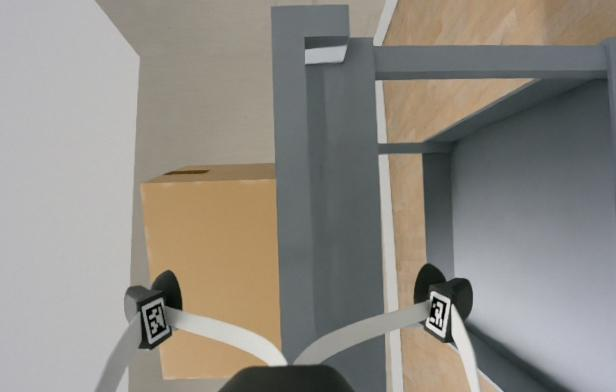

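Emit:
move --blocking false --r1 '{"base":{"translate_m":0.115,"strafe_m":0.01},"pace":"slow"}' --cameras '[]'

Emit:
wait --seconds 4 --cameras '[]'

Emit:
move --blocking false --r1 '{"joints":{"gripper_m":-0.038}}' --cameras '[]'

Emit:
wait --seconds 4 --cameras '["r1_wrist_camera"]'

Scene clock: 562.13 s.
move: r1 moving
r1.base_odometry: x=-3.287 y=-0.781 heading=-2.561
r1.turned_by_wheels: +0.000
r1.turned_by_imu: +0.000
r1.base_tilt: forward=-1.6 right=+1.3
r1.lidar_m: 0.47 0.52 2.73 2.46 1.10 1.15 1.57 2.03 2.47 2.24 2.23 0.51
r1.base_status: translate_m moving; strafe_m moving
r1.joint_positions: lift_m=+0.678 arm_m=+0.000 wrist_yaw_rad=+0.002 wrist_pitch_rad=+0.001 wrist_roll_rad=+1.568 gripper_m=+0.120
r1.joint_status: not commanded
r1.measured_speeds: translate_m=+0.049 strafe_m=+0.004 rotate_rad=+0.000 lift_m=+0.000 arm_m=+0.000 wrist_yaw_rad=+0.000 wrist_pitch_rad=+0.000 wrist_roll_rad=+0.000
r1.motor_effort: lift_m=+21(21) arm_m=-3(4) wheel_0=+2(5) wheel_1=+3(5) wheel_2=-5(7)
r1.servo_current: wrist_yaw_rad=46(65) wrist_pitch_rad=39(46) wrist_roll_rad=39(52) gripper_m=39(46)
r1.hand_pose: x=+0.4595 y=-0.0869 z=+0.8556 quat_wxyz=(+0.708, +0.706, +0.001, +0.000) (m; r1's base frame)
r1.wrist_depth_mm: - - - 286 - 1708 1229 / - - - 345 351 1921 - / - - - 343 946 917 - / - - 549 340 960 946 - / - - 559 340 342 - - / - - 569 338 213 197 - / - - 591 147 - - -
r2.base_odometry: x=-3.577 y=+0.483 heading=-2.554
r2.turned_by_wheels: +0.000
r2.turned_by_imu: +0.000
r2.base_tilt: forward=-0.7 right=+0.0
r2.lidar_m: 1.27 0.53 2.23 1.25 1.14 2.00 3.30 1.61 1.26 1.26 1.40 1.30
r2.base_status: not commanded
r2.joint_positions: lift_m=+0.930 arm_m=+0.266 wrist_yaw_rad=+1.489 wrist_pitch_rad=+0.003 wrist_roll_rad=+0.002 gripper_m=-0.029
r2.joint_status: not commanded
r2.measured_speeds: all 0
r2.motor_effort: lift_m=+20(20) arm_m=-13(13) wheel_0=+12(12) wheel_1=-7(7) wheel_2=+11(11)
r2.servo_current: wrist_yaw_rad=208(215) wrist_pitch_rad=39(46) wrist_roll_rad=52(59) gripper_m=104(111)
r2.contact_limits: arm_m 0.1; translate_m 0.8
r2.hand_pose: x=+0.5470 y=+0.2803 z=+1.1071 quat_wxyz=(+0.735, +0.000, +0.002, +0.678) (m; r2's base frame)
r2.wrist_depth_mm: - - - 182 - - - / - - - 183 - - - / - - - 186 - - - / - - - 183 - - - / - - - 184 - - - / - - 182 186 177 - - / - - - 112 - - -
pictures: none
No camera images: "cameras" was empty.

Scene clock: 564.07 s.
earlier move: r1 done
r1.base_odometry: x=-3.368 y=-0.845 heading=-2.561
r1.turned_by_wheels: +0.000
r1.turned_by_imu: +0.000
r1.base_tilt: forward=-1.6 right=+1.3
r1.lidar_m: 0.38 0.41 2.74 2.45 1.21 1.21 1.65 2.14 2.53 2.22 2.27 0.42
r1.base_status: done
r1.joint_positions: lift_m=+0.678 arm_m=+0.000 wrist_yaw_rad=+0.002 wrist_pitch_rad=+0.001 wrist_roll_rad=+1.568 gripper_m=+0.120
r1.joint_status: not commanded
r1.measured_speeds: all 0
r1.motor_effort: lift_m=+21(21) arm_m=-3(4) wheel_0=+4(7) wheel_1=+2(6) wheel_2=-1(7)
r1.servo_current: wrist_yaw_rad=52(65) wrist_pitch_rad=39(46) wrist_roll_rad=33(65) gripper_m=46(52)
r1.hand_pose: x=+0.4595 y=-0.0869 z=+0.8556 quat_wxyz=(+0.708, +0.706, +0.001, +0.000) (m; r1's base frame)
r1.wrist_depth_mm: - - - 178 240 1618 1138 / - - - 178 240 1708 569 / - - - 177 238 820 - / - 439 439 177 237 - - / - 452 449 175 236 - - / - 455 466 175 236 197 - / - 477 477 147 235 1863 -
r2.base_odometry: x=-3.577 y=+0.483 heading=-2.554
r2.turned_by_wheels: +0.000
r2.turned_by_imu: +0.000
r2.base_tilt: forward=-0.6 right=+0.0
r2.lidar_m: 1.28 0.53 2.23 3.40 1.18 1.98 3.29 1.63 1.28 1.28 1.41 1.30
r2.base_status: not commanded
r2.joint_positions: lift_m=+0.930 arm_m=+0.266 wrist_yaw_rad=+1.489 wrist_pitch_rad=+0.003 wrist_roll_rad=+0.002 gripper_m=-0.029
r2.joint_status: not commanded
r2.measured_speeds: all 0
r2.on_its_own: wrist_yaw_rad is at rest, and its servo_current (215 mA) is outside its rest range (0 to 104 mA)
r2.motor_effort: lift_m=+20(20) arm_m=-13(13) wheel_0=+12(12) wheel_1=-7(7) wheel_2=+11(11)
r2.servo_current: wrist_yaw_rad=215(221) wrist_pitch_rad=46(46) wrist_roll_rad=65(65) gripper_m=104(111)
r2.contact_limits: arm_m 0.1; translate_m 0.8
r2.hand_pose: x=+0.5470 y=+0.2803 z=+1.1071 quat_wxyz=(+0.735, +0.000, +0.002, +0.678) (m; r2's base frame)
r2.wrist_depth_mm: - - - 181 - - - / - - - 182 - - - / - - - 185 - - - / - - - 184 - - - / - - - 185 - - - / - - 182 187 178 - - / - - - 112 - - -
wait: 1.93 of 4 s (r1 has come to rest)
pictures: none
No camera images: "cameras" was empty.

Scene clock: 564.57 s.
move: r1 moving
r1.base_odometry: x=-3.368 y=-0.845 heading=-2.561
r1.turned_by_wheels: +0.000
r1.turned_by_imu: +0.000
r1.base_tilt: forward=-1.6 right=+1.3
r1.lidar_m: 0.37 0.40 2.69 2.46 1.22 1.23 1.68 2.13 2.52 2.22 2.26 0.40
r1.base_status: not commanded
r1.joint_positions: lift_m=+0.678 arm_m=+0.000 wrist_yaw_rad=+0.002 wrist_pitch_rad=+0.001 wrist_roll_rad=+1.568 gripper_m=+0.106
r1.joint_status: gripper_m moving
r1.measured_speeds: all 0
r1.motor_effort: lift_m=+21(21) arm_m=-4(4) wheel_0=+3(4) wheel_1=+2(2) wheel_2=-1(1)
r1.servo_current: wrist_yaw_rad=59(65) wrist_pitch_rad=46(46) wrist_roll_rad=52(59) gripper_m=85(85)
r1.hand_pose: x=+0.4595 y=-0.0869 z=+0.8556 quat_wxyz=(+0.708, +0.706, +0.001, +0.000) (m; r1's base frame)
r1.wrist_depth_mm: - - - 179 240 1618 1160 / - - - 178 239 1756 569 / - - - 177 238 831 - / - 439 439 176 237 - - / - 452 455 176 236 - - / - 462 459 175 211 - - / - 480 477 145 235 - -
r2.base_odometry: x=-3.577 y=+0.483 heading=-2.554
r2.turned_by_wheels: +0.000
r2.turned_by_imu: +0.000
r2.base_tilt: forward=-0.7 right=+0.1
r2.lidar_m: 1.28 0.53 2.25 3.43 1.20 1.95 3.31 1.62 1.31 1.29 1.41 1.27
r2.base_status: not commanded
r2.joint_positions: lift_m=+0.930 arm_m=+0.266 wrist_yaw_rad=+1.489 wrist_pitch_rad=+0.003 wrist_roll_rad=+0.002 gripper_m=-0.029
r2.joint_status: not commanded
r2.measured_speeds: all 0
r2.motor_effort: lift_m=+20(20) arm_m=-13(13) wheel_0=+12(12) wheel_1=-7(7) wheel_2=+11(11)
r2.servo_current: wrist_yaw_rad=208(215) wrist_pitch_rad=39(52) wrist_roll_rad=39(52) gripper_m=104(104)
r2.contact_limits: arm_m 0.1; translate_m 0.8
r2.hand_pose: x=+0.5470 y=+0.2803 z=+1.1071 quat_wxyz=(+0.735, +0.000, +0.002, +0.678) (m; r2's base frame)
r2.wrist_depth_mm: - - - 182 - - - / - - - 182 - - - / - - - 185 - - - / - - - 184 - - - / - - - 185 - - - / - - 182 185 177 - - / - - - 112 - - -
pictures: none
No camera images: "cameras" was empty.

Scene clock: 566.33 s.
earlier move: r1 done
r1.base_odometry: x=-3.368 y=-0.845 heading=-2.561
r1.turned_by_wheels: +0.000
r1.turned_by_imu: +0.000
r1.base_tilt: forward=-1.5 right=+1.3
r1.lidar_m: 0.37 0.42 2.74 2.47 1.22 1.18 1.66 2.15 2.49 2.22 2.25 0.42
r1.base_status: not commanded
r1.joint_positions: lift_m=+0.678 arm_m=+0.000 wrist_yaw_rad=+0.001 wrist_pitch_rad=+0.004 wrist_roll_rad=+1.568 gripper_m=-0.037
r1.joint_status: all done
r1.measured_speeds: all 0
r1.motor_effort: lift_m=+21(21) arm_m=-4(5) wheel_0=+1(4) wheel_1=+0(3) wheel_2=+2(2)
r1.servo_current: wrist_yaw_rad=39(78) wrist_pitch_rad=39(91) wrist_roll_rad=46(78) gripper_m=72(202)
r1.hand_pose: x=+0.4594 y=-0.0872 z=+0.8549 quat_wxyz=(+0.708, +0.706, +0.002, -0.001) (m; r1's base frame)
r1.wrist_depth_mm: - - - 171 233 1618 1205 / - - - 170 232 1756 564 / - - - 170 232 842 - / - 430 433 170 231 - - / - 442 442 170 230 - - / - 459 449 169 231 - - / - 466 473 169 230 - -
r2.base_odometry: x=-3.577 y=+0.483 heading=-2.554
r2.turned_by_wheels: +0.000
r2.turned_by_imu: +0.000
r2.base_tilt: forward=-0.6 right=+0.1
r2.lidar_m: 1.27 0.52 2.24 3.41 1.19 1.94 3.31 1.60 1.28 1.28 1.42 1.29
r2.base_status: not commanded
r2.joint_positions: lift_m=+0.930 arm_m=+0.266 wrist_yaw_rad=+1.489 wrist_pitch_rad=+0.003 wrist_roll_rad=+0.002 gripper_m=-0.029
r2.joint_status: not commanded
r2.measured_speeds: all 0
r2.on_its_own: wrist_yaw_rad is at rest, and its servo_current (202 mA) is outside its rest range (0 to 104 mA)
r2.motor_effort: lift_m=+20(20) arm_m=-13(13) wheel_0=+12(13) wheel_1=-7(8) wheel_2=+11(11)
r2.servo_current: wrist_yaw_rad=202(221) wrist_pitch_rad=46(52) wrist_roll_rad=52(65) gripper_m=98(111)
r2.contact_limits: arm_m 0.1; translate_m 0.8
r2.hand_pose: x=+0.5470 y=+0.2803 z=+1.1071 quat_wxyz=(+0.735, +0.000, +0.002, +0.678) (m; r2's base frame)
r2.wrist_depth_mm: - - - 182 - - - / - - - 182 - - - / - - - 185 - - - / - - - 184 - - - / - - - 186 - - - / - - 182 187 177 - - / - - - 112 - - -
wait: 1.77 of 4 s (r1 has come to rest)
pictures: r1_wrist_camera
Images, in order (width x height): r1_wrist_camera 616x392.

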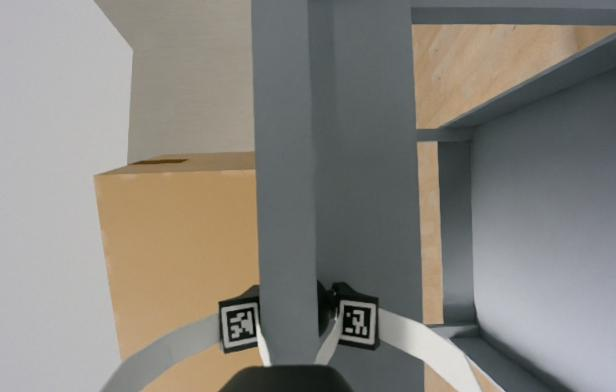

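Emit:
move --r1 '{"base":{"translate_m":-0.25},"pace":"slow","contact_limits":{"translate_m":0.8}}' --cameras '[]' --blocking false

Emit:
wait --seconds 4 --cameras '["r1_head_camera","r1_wrist_camera"]'

Scene clock: 593.47 s.
move: r1 moving
r1.base_odometry: x=-3.358 y=-0.838 heading=-2.561
r1.turned_by_wheels: +0.000
r1.turned_by_imu: +0.000
r1.base_tilt: forward=-1.6 right=+1.3
r1.lidar_m: 0.37 0.39 2.72 2.44 1.18 1.22 1.60 2.13 2.52 2.24 2.25 0.43
r1.base_status: translate_m moving
r1.joint_positions: lift_m=+0.678 arm_m=+0.000 wrist_yaw_rad=+0.002 wrist_pitch_rad=+0.004 wrist_roll_rad=+1.568 gripper_m=-0.037
r1.joint_status: not commanded
r1.measured_speeds: translate_m=-0.048 strafe_m=+0.000 rotate_rad=+0.001 lift_m=+0.000 arm_m=+0.000 wrist_yaw_rad=+0.000 wrist_pitch_rad=+0.000 wrist_roll_rad=+0.000
r1.motor_effort: lift_m=+21(21) arm_m=-4(4) wheel_0=-5(8) wheel_1=-5(8) wheel_2=+11(13)
r1.servo_current: wrist_yaw_rad=46(59) wrist_pitch_rad=52(52) wrist_roll_rad=33(59) gripper_m=72(72)
r1.contact_limits: translate_m 0.8
r1.hand_pose: x=+0.4595 y=-0.0868 z=+0.8549 quat_wxyz=(+0.708, +0.706, +0.002, -0.001) (m; r1's base frame)
r1.wrist_depth_mm: - - - 171 233 1618 1205 / - - - 171 232 1756 559 / - - - 170 231 831 - / - 430 433 170 231 - - / - 442 449 169 230 - - / - 459 452 169 230 - - / - 469 477 169 230 - -
r2.base_odometry: x=-3.577 y=+0.483 heading=-2.554
r2.turned_by_wheels: +0.000
r2.turned_by_imu: +0.000
r2.base_tilt: forward=-0.6 right=+0.0
r2.lidar_m: 1.28 0.53 2.21 3.41 1.18 1.94 3.33 1.61 1.29 1.27 1.42 1.30
r2.base_status: not commanded
r2.joint_positions: lift_m=+0.930 arm_m=+0.266 wrist_yaw_rad=+1.489 wrist_pitch_rad=+0.003 wrist_roll_rad=+0.002 gripper_m=-0.029
r2.joint_status: not commanded
r2.measured_speeds: all 0
r2.motor_effort: lift_m=+20(20) arm_m=-13(13) wheel_0=+12(12) wheel_1=-7(7) wheel_2=+11(11)
r2.servo_current: wrist_yaw_rad=195(221) wrist_pitch_rad=46(46) wrist_roll_rad=46(52) gripper_m=111(111)
r2.contact_limits: arm_m 0.1; translate_m 0.8
r2.hand_pose: x=+0.5470 y=+0.2803 z=+1.1071 quat_wxyz=(+0.735, +0.000, +0.002, +0.678) (m; r2's base frame)
r2.wrist_depth_mm: - - - 181 - - - / - - - 183 - - - / - - - 185 - - - / - - - 185 - - - / - - - 186 - - - / - - 181 187 178 - - / - - - 112 - - -
pictures: none
No camera images: "cameras" was empty.

Scene clock: 596.73 s.
earlier move: r1 done
r1.base_odometry: x=-3.159 y=-0.708 heading=-2.562
r1.turned_by_wheels: -0.001
r1.turned_by_imu: -0.002
r1.base_tilt: forward=-1.6 right=+1.3
r1.lidar_m: 0.38 0.40 2.69 2.43 1.04 1.18 1.48 1.88 2.30 2.28 2.29 0.43
r1.base_status: done
r1.joint_positions: lift_m=+0.678 arm_m=+0.000 wrist_yaw_rad=-0.003 wrist_pitch_rad=+0.004 wrist_roll_rad=+1.568 gripper_m=-0.037
r1.joint_status: not commanded
r1.measured_speeds: all 0
r1.motor_effort: lift_m=+21(21) arm_m=-4(4) wheel_0=-9(11) wheel_1=-4(9) wheel_2=+1(14)
r1.servo_current: wrist_yaw_rad=39(65) wrist_pitch_rad=46(59) wrist_roll_rad=59(72) gripper_m=72(78)
r1.contact_limits: translate_m 0.8
r1.hand_pose: x=+0.4591 y=-0.0882 z=+0.8549 quat_wxyz=(+0.708, +0.706, +0.000, -0.002) (m; r1's base frame)
r1.wrist_depth_mm: - - - 171 232 1576 1205 / - - - 170 231 1756 564 / - - - 170 231 831 - / - 430 433 169 230 - - / - 442 445 169 230 - - / - 455 188 168 182 - - / - 151 473 168 229 - -
r2.base_odometry: x=-3.577 y=+0.483 heading=-2.554
r2.turned_by_wheels: +0.000
r2.turned_by_imu: +0.000
r2.base_tilt: forward=-0.6 right=+0.0
r2.lidar_m: 1.27 0.53 2.22 1.04 1.00 4.52 3.28 1.60 1.30 1.28 1.40 1.28
r2.base_status: not commanded
r2.joint_positions: lift_m=+0.930 arm_m=+0.266 wrist_yaw_rad=+1.489 wrist_pitch_rad=+0.003 wrist_roll_rad=+0.002 gripper_m=-0.029
r2.joint_status: not commanded
r2.measured_speeds: all 0
r2.on_its_own: wrist_yaw_rad is at rest, and its servo_current (202 mA) is outside its rest range (0 to 104 mA)
r2.motor_effort: lift_m=+20(20) arm_m=-13(13) wheel_0=+12(13) wheel_1=-7(8) wheel_2=+11(11)
r2.servo_current: wrist_yaw_rad=202(221) wrist_pitch_rad=39(46) wrist_roll_rad=59(59) gripper_m=104(111)
r2.contact_limits: arm_m 0.1; translate_m 0.8
r2.hand_pose: x=+0.5470 y=+0.2803 z=+1.1071 quat_wxyz=(+0.735, +0.000, +0.002, +0.678) (m; r2's base frame)
r2.wrist_depth_mm: - - - 182 - - - / - - - 183 - - - / - - - 185 - - - / - - - 184 - - - / 1098 - - 185 - - - / - - 182 186 178 - - / - - - 112 - - -
wait: 3.27 of 4 s (r1 has come to rest)
pictures: r1_head_camera, r1_wrist_camera
Images, in order (width x height): r1_head_camera 420x560, r1_wrist_camera 616x392.

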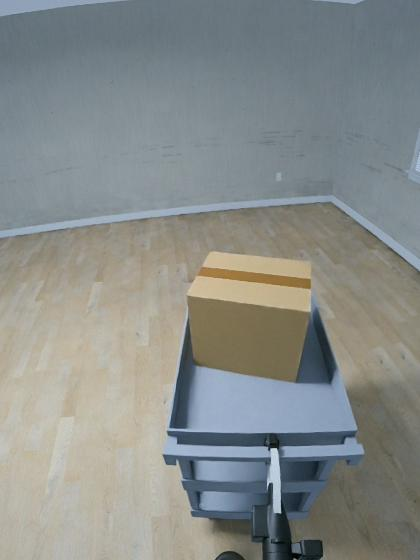

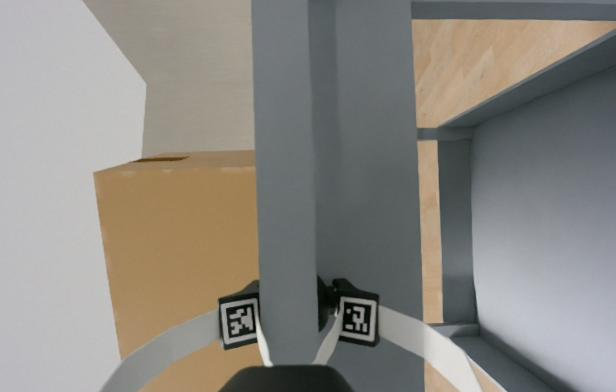

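Emit:
move --r1 '{"base":{"translate_m":-1.0,"strafe_m":-0.14},"pace":"slow","contact_limits":{"translate_m":0.8}}' --cameras '[]' --blocking false

Emit:
wait --seconds 10 --cameras '[]'

Emit:
wait --seconds 4 --cameras '["r1_head_camera","r1_wrist_camera","r1_head_left_camera"]'

Scene clock: 607.77 s.
move: r1 moving
r1.base_odometry: x=-3.150 y=-0.700 heading=-2.563
r1.turned_by_wheels: -0.001
r1.turned_by_imu: -0.001
r1.base_tilt: forward=-1.5 right=+1.3
r1.lidar_m: 0.39 0.41 2.69 2.41 1.02 1.19 1.48 1.89 2.26 2.28 2.29 0.39
r1.base_status: translate_m moving; strafe_m moving
r1.joint_positions: lift_m=+0.678 arm_m=+0.000 wrist_yaw_rad=-0.003 wrist_pitch_rad=+0.004 wrist_roll_rad=+1.568 gripper_m=-0.037
r1.joint_status: not commanded
r1.measured_speeds: translate_m=-0.048 strafe_m=-0.007 rotate_rad=+0.003 lift_m=+0.000 arm_m=+0.000 wrist_yaw_rad=+0.000 wrist_pitch_rad=+0.000 wrist_roll_rad=+0.000
r1.motor_effort: lift_m=+21(21) arm_m=-4(4) wheel_0=-11(12) wheel_1=-6(8) wheel_2=+7(7)
r1.servo_current: wrist_yaw_rad=52(59) wrist_pitch_rad=46(52) wrist_roll_rad=46(59) gripper_m=59(72)
r1.contact_limits: translate_m 0.8
r1.hand_pose: x=+0.4591 y=-0.0882 z=+0.8549 quat_wxyz=(+0.708, +0.706, +0.000, -0.002) (m; r1's base frame)
r1.wrist_depth_mm: - - - 169 230 1618 1160 / - - - 169 231 1756 525 / - - - 169 230 831 - / - 430 433 169 231 - - / - 442 442 169 230 - - / - 459 188 168 182 - - / - 469 473 169 229 - -
r2.base_odometry: x=-3.577 y=+0.483 heading=-2.554
r2.turned_by_wheels: +0.000
r2.turned_by_imu: +0.000
r2.base_tilt: forward=-0.6 right=+0.0
r2.lidar_m: 1.26 0.52 2.26 1.06 1.03 4.51 3.32 1.61 1.29 1.25 1.44 1.26
r2.base_status: not commanded
r2.joint_positions: lift_m=+0.930 arm_m=+0.266 wrist_yaw_rad=+1.489 wrist_pitch_rad=+0.003 wrist_roll_rad=+0.002 gripper_m=-0.029
r2.joint_status: not commanded
r2.measured_speeds: all 0
r2.motor_effort: lift_m=+20(20) arm_m=-13(13) wheel_0=+12(12) wheel_1=-7(7) wheel_2=+11(11)
r2.servo_current: wrist_yaw_rad=202(215) wrist_pitch_rad=39(46) wrist_roll_rad=59(59) gripper_m=104(117)
r2.contact_limits: arm_m 0.1; translate_m 0.8
r2.hand_pose: x=+0.5470 y=+0.2803 z=+1.1071 quat_wxyz=(+0.735, +0.000, +0.002, +0.678) (m; r2's base frame)
r2.wrist_depth_mm: - - - 182 - - - / - - - 182 - - - / - - - 185 - - - / - - - 184 - - - / 1098 - - 185 - - - / - - 182 186 178 - - / - - - 112 - - -
pictures: none
No camera images: "cameras" was empty.

Scene clock: 617.77 s.
earlier move: r1 moving
r1.base_odometry: x=-2.412 y=-0.055 heading=-2.562
r1.turned_by_wheels: +0.001
r1.turned_by_imu: +0.001
r1.base_tilt: forward=-1.5 right=+1.3
r1.lidar_m: 0.43 4.24 0.98 0.62 0.62 0.67 3.83 0.95 1.07 2.14 2.30 0.36
r1.base_status: translate_m moving; strafe_m moving
r1.joint_positions: lift_m=+0.678 arm_m=+0.000 wrist_yaw_rad=+0.002 wrist_pitch_rad=+0.004 wrist_roll_rad=+1.568 gripper_m=-0.037
r1.joint_status: not commanded
r1.measured_speeds: translate_m=-0.060 strafe_m=-0.009 rotate_rad=+0.004 lift_m=+0.000 arm_m=+0.000 wrist_yaw_rad=+0.000 wrist_pitch_rad=+0.000 wrist_roll_rad=+0.000
r1.motor_effort: lift_m=+21(21) arm_m=-4(4) wheel_0=-3(12) wheel_1=-3(8) wheel_2=+4(10)
r1.servo_current: wrist_yaw_rad=52(72) wrist_pitch_rad=39(52) wrist_roll_rad=52(72) gripper_m=65(78)
r1.contact_limits: translate_m 0.8
r1.hand_pose: x=+0.4595 y=-0.0869 z=+0.8549 quat_wxyz=(+0.708, +0.706, +0.002, -0.001) (m; r1's base frame)
r1.wrist_depth_mm: 340 338 338 - 148 148 - / - 368 370 - 160 - - / - 418 418 107 178 - - / - 496 484 118 193 - - / - - - 134 213 1921 - / - - 184 151 182 1756 - / - - 181 164 274 - 1229
r2.base_odometry: x=-3.577 y=+0.483 heading=-2.554
r2.turned_by_wheels: +0.000
r2.turned_by_imu: +0.001
r2.base_tilt: forward=-0.6 right=+0.0
r2.lidar_m: 1.28 0.54 0.95 1.04 3.76 4.53 3.30 1.61 1.30 1.27 1.45 1.29
r2.base_status: not commanded
r2.joint_positions: lift_m=+0.930 arm_m=+0.266 wrist_yaw_rad=+1.489 wrist_pitch_rad=+0.003 wrist_roll_rad=+0.002 gripper_m=-0.029
r2.joint_status: not commanded
r2.measured_speeds: all 0
r2.motor_effort: lift_m=+20(20) arm_m=-13(13) wheel_0=+12(13) wheel_1=-6(7) wheel_2=+11(12)
r2.servo_current: wrist_yaw_rad=208(221) wrist_pitch_rad=46(52) wrist_roll_rad=46(65) gripper_m=104(117)
r2.contact_limits: arm_m 0.1; translate_m 0.8
r2.hand_pose: x=+0.5470 y=+0.2803 z=+1.1071 quat_wxyz=(+0.735, +0.000, +0.002, +0.678) (m; r2's base frame)
r2.wrist_depth_mm: - - - 182 - - - / - - - 182 - - - / - - - 185 - - - / - - - 184 - - - / - 1336 1430 185 - - - / - 1281 170 186 178 - - / - 133 - 112 - - -
wait: 10.00 s; no rest
pictures: none
No camera images: "cameras" was empty.

Scene clock: 618.63 s.
earlier move: r1 done
r1.base_odometry: x=-2.399 y=-0.043 heading=-2.562
r1.turned_by_wheels: +0.000
r1.turned_by_imu: +0.000
r1.base_tilt: forward=-1.6 right=+1.3
r1.lidar_m: 0.40 4.27 0.97 0.63 0.62 0.67 3.83 0.94 1.04 2.07 2.33 0.35
r1.base_status: done
r1.joint_positions: lift_m=+0.678 arm_m=+0.000 wrist_yaw_rad=+0.002 wrist_pitch_rad=+0.004 wrist_roll_rad=+1.568 gripper_m=-0.037
r1.joint_status: not commanded
r1.measured_speeds: all 0
r1.motor_effort: lift_m=+21(21) arm_m=-4(4) wheel_0=-3(12) wheel_1=-5(8) wheel_2=+3(10)
r1.servo_current: wrist_yaw_rad=59(72) wrist_pitch_rad=46(52) wrist_roll_rad=46(72) gripper_m=65(78)
r1.contact_limits: translate_m 0.8
r1.hand_pose: x=+0.4595 y=-0.0869 z=+0.8549 quat_wxyz=(+0.708, +0.706, +0.002, -0.001) (m; r1's base frame)
r1.wrist_depth_mm: 340 332 336 - 147 147 - / - 368 368 - 160 - - / - 418 421 106 177 - - / - 500 484 119 192 - - / - - - 133 213 1808 - / - - 185 150 182 1808 - / - - 181 163 276 - 1255
r2.base_odometry: x=-3.577 y=+0.483 heading=-2.554
r2.turned_by_wheels: +0.000
r2.turned_by_imu: +0.000
r2.base_tilt: forward=-0.6 right=+0.0
r2.lidar_m: 1.26 0.54 0.96 1.04 3.78 4.53 3.29 1.63 1.30 1.26 1.41 1.30
r2.base_status: not commanded
r2.joint_positions: lift_m=+0.930 arm_m=+0.266 wrist_yaw_rad=+1.489 wrist_pitch_rad=+0.003 wrist_roll_rad=+0.002 gripper_m=-0.029
r2.joint_status: not commanded
r2.measured_speeds: all 0
r2.on_its_own: wrist_yaw_rad is at rest, and its servo_current (208 mA) is outside its rest range (0 to 104 mA)
r2.motor_effort: lift_m=+20(20) arm_m=-13(13) wheel_0=+12(13) wheel_1=-7(7) wheel_2=+11(12)
r2.servo_current: wrist_yaw_rad=208(221) wrist_pitch_rad=46(52) wrist_roll_rad=59(65) gripper_m=104(117)
r2.contact_limits: arm_m 0.1; translate_m 0.8
r2.hand_pose: x=+0.5470 y=+0.2803 z=+1.1071 quat_wxyz=(+0.735, +0.000, +0.002, +0.678) (m; r2's base frame)
r2.wrist_depth_mm: - - - 182 - - - / - - - 182 - - - / - - - 185 - - - / - - - 183 - - - / - 1366 - 184 - - - / - 1336 170 187 178 - - / - 1078 - 112 - - -
wait: 0.87 of 4 s (r1 has come to rest)
pictures: r1_head_camera, r1_head_left_camera, r1_wrist_camera
Images, in order (width x height): r1_head_camera 420x560, r1_head_left_camera 420x672, r1_wrist_camera 616x392.

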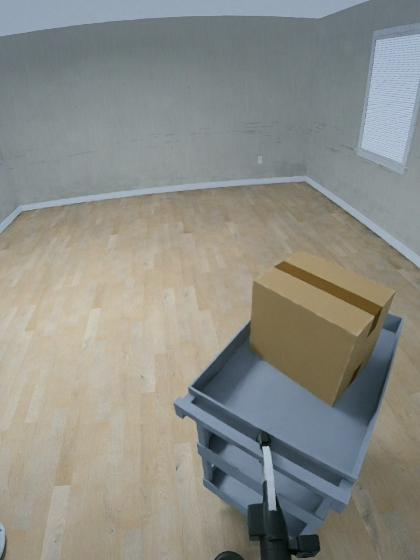

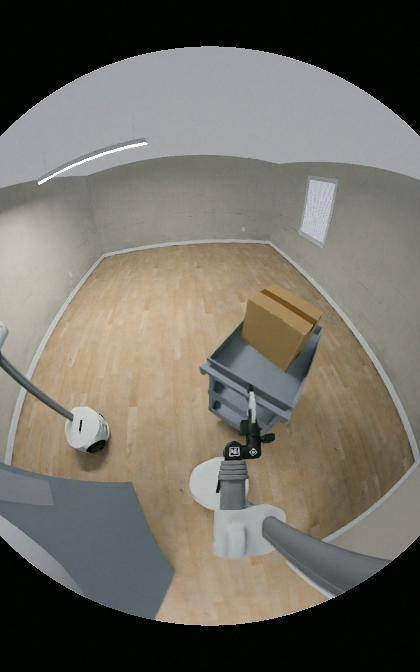

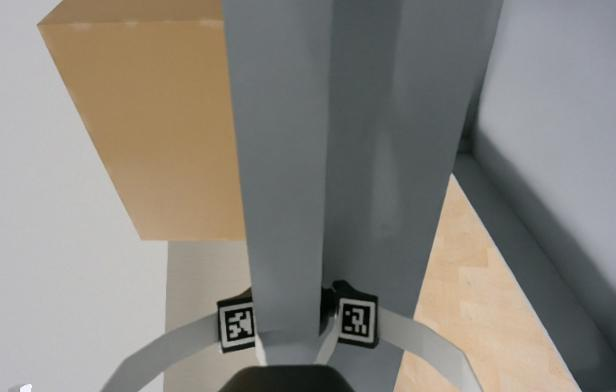

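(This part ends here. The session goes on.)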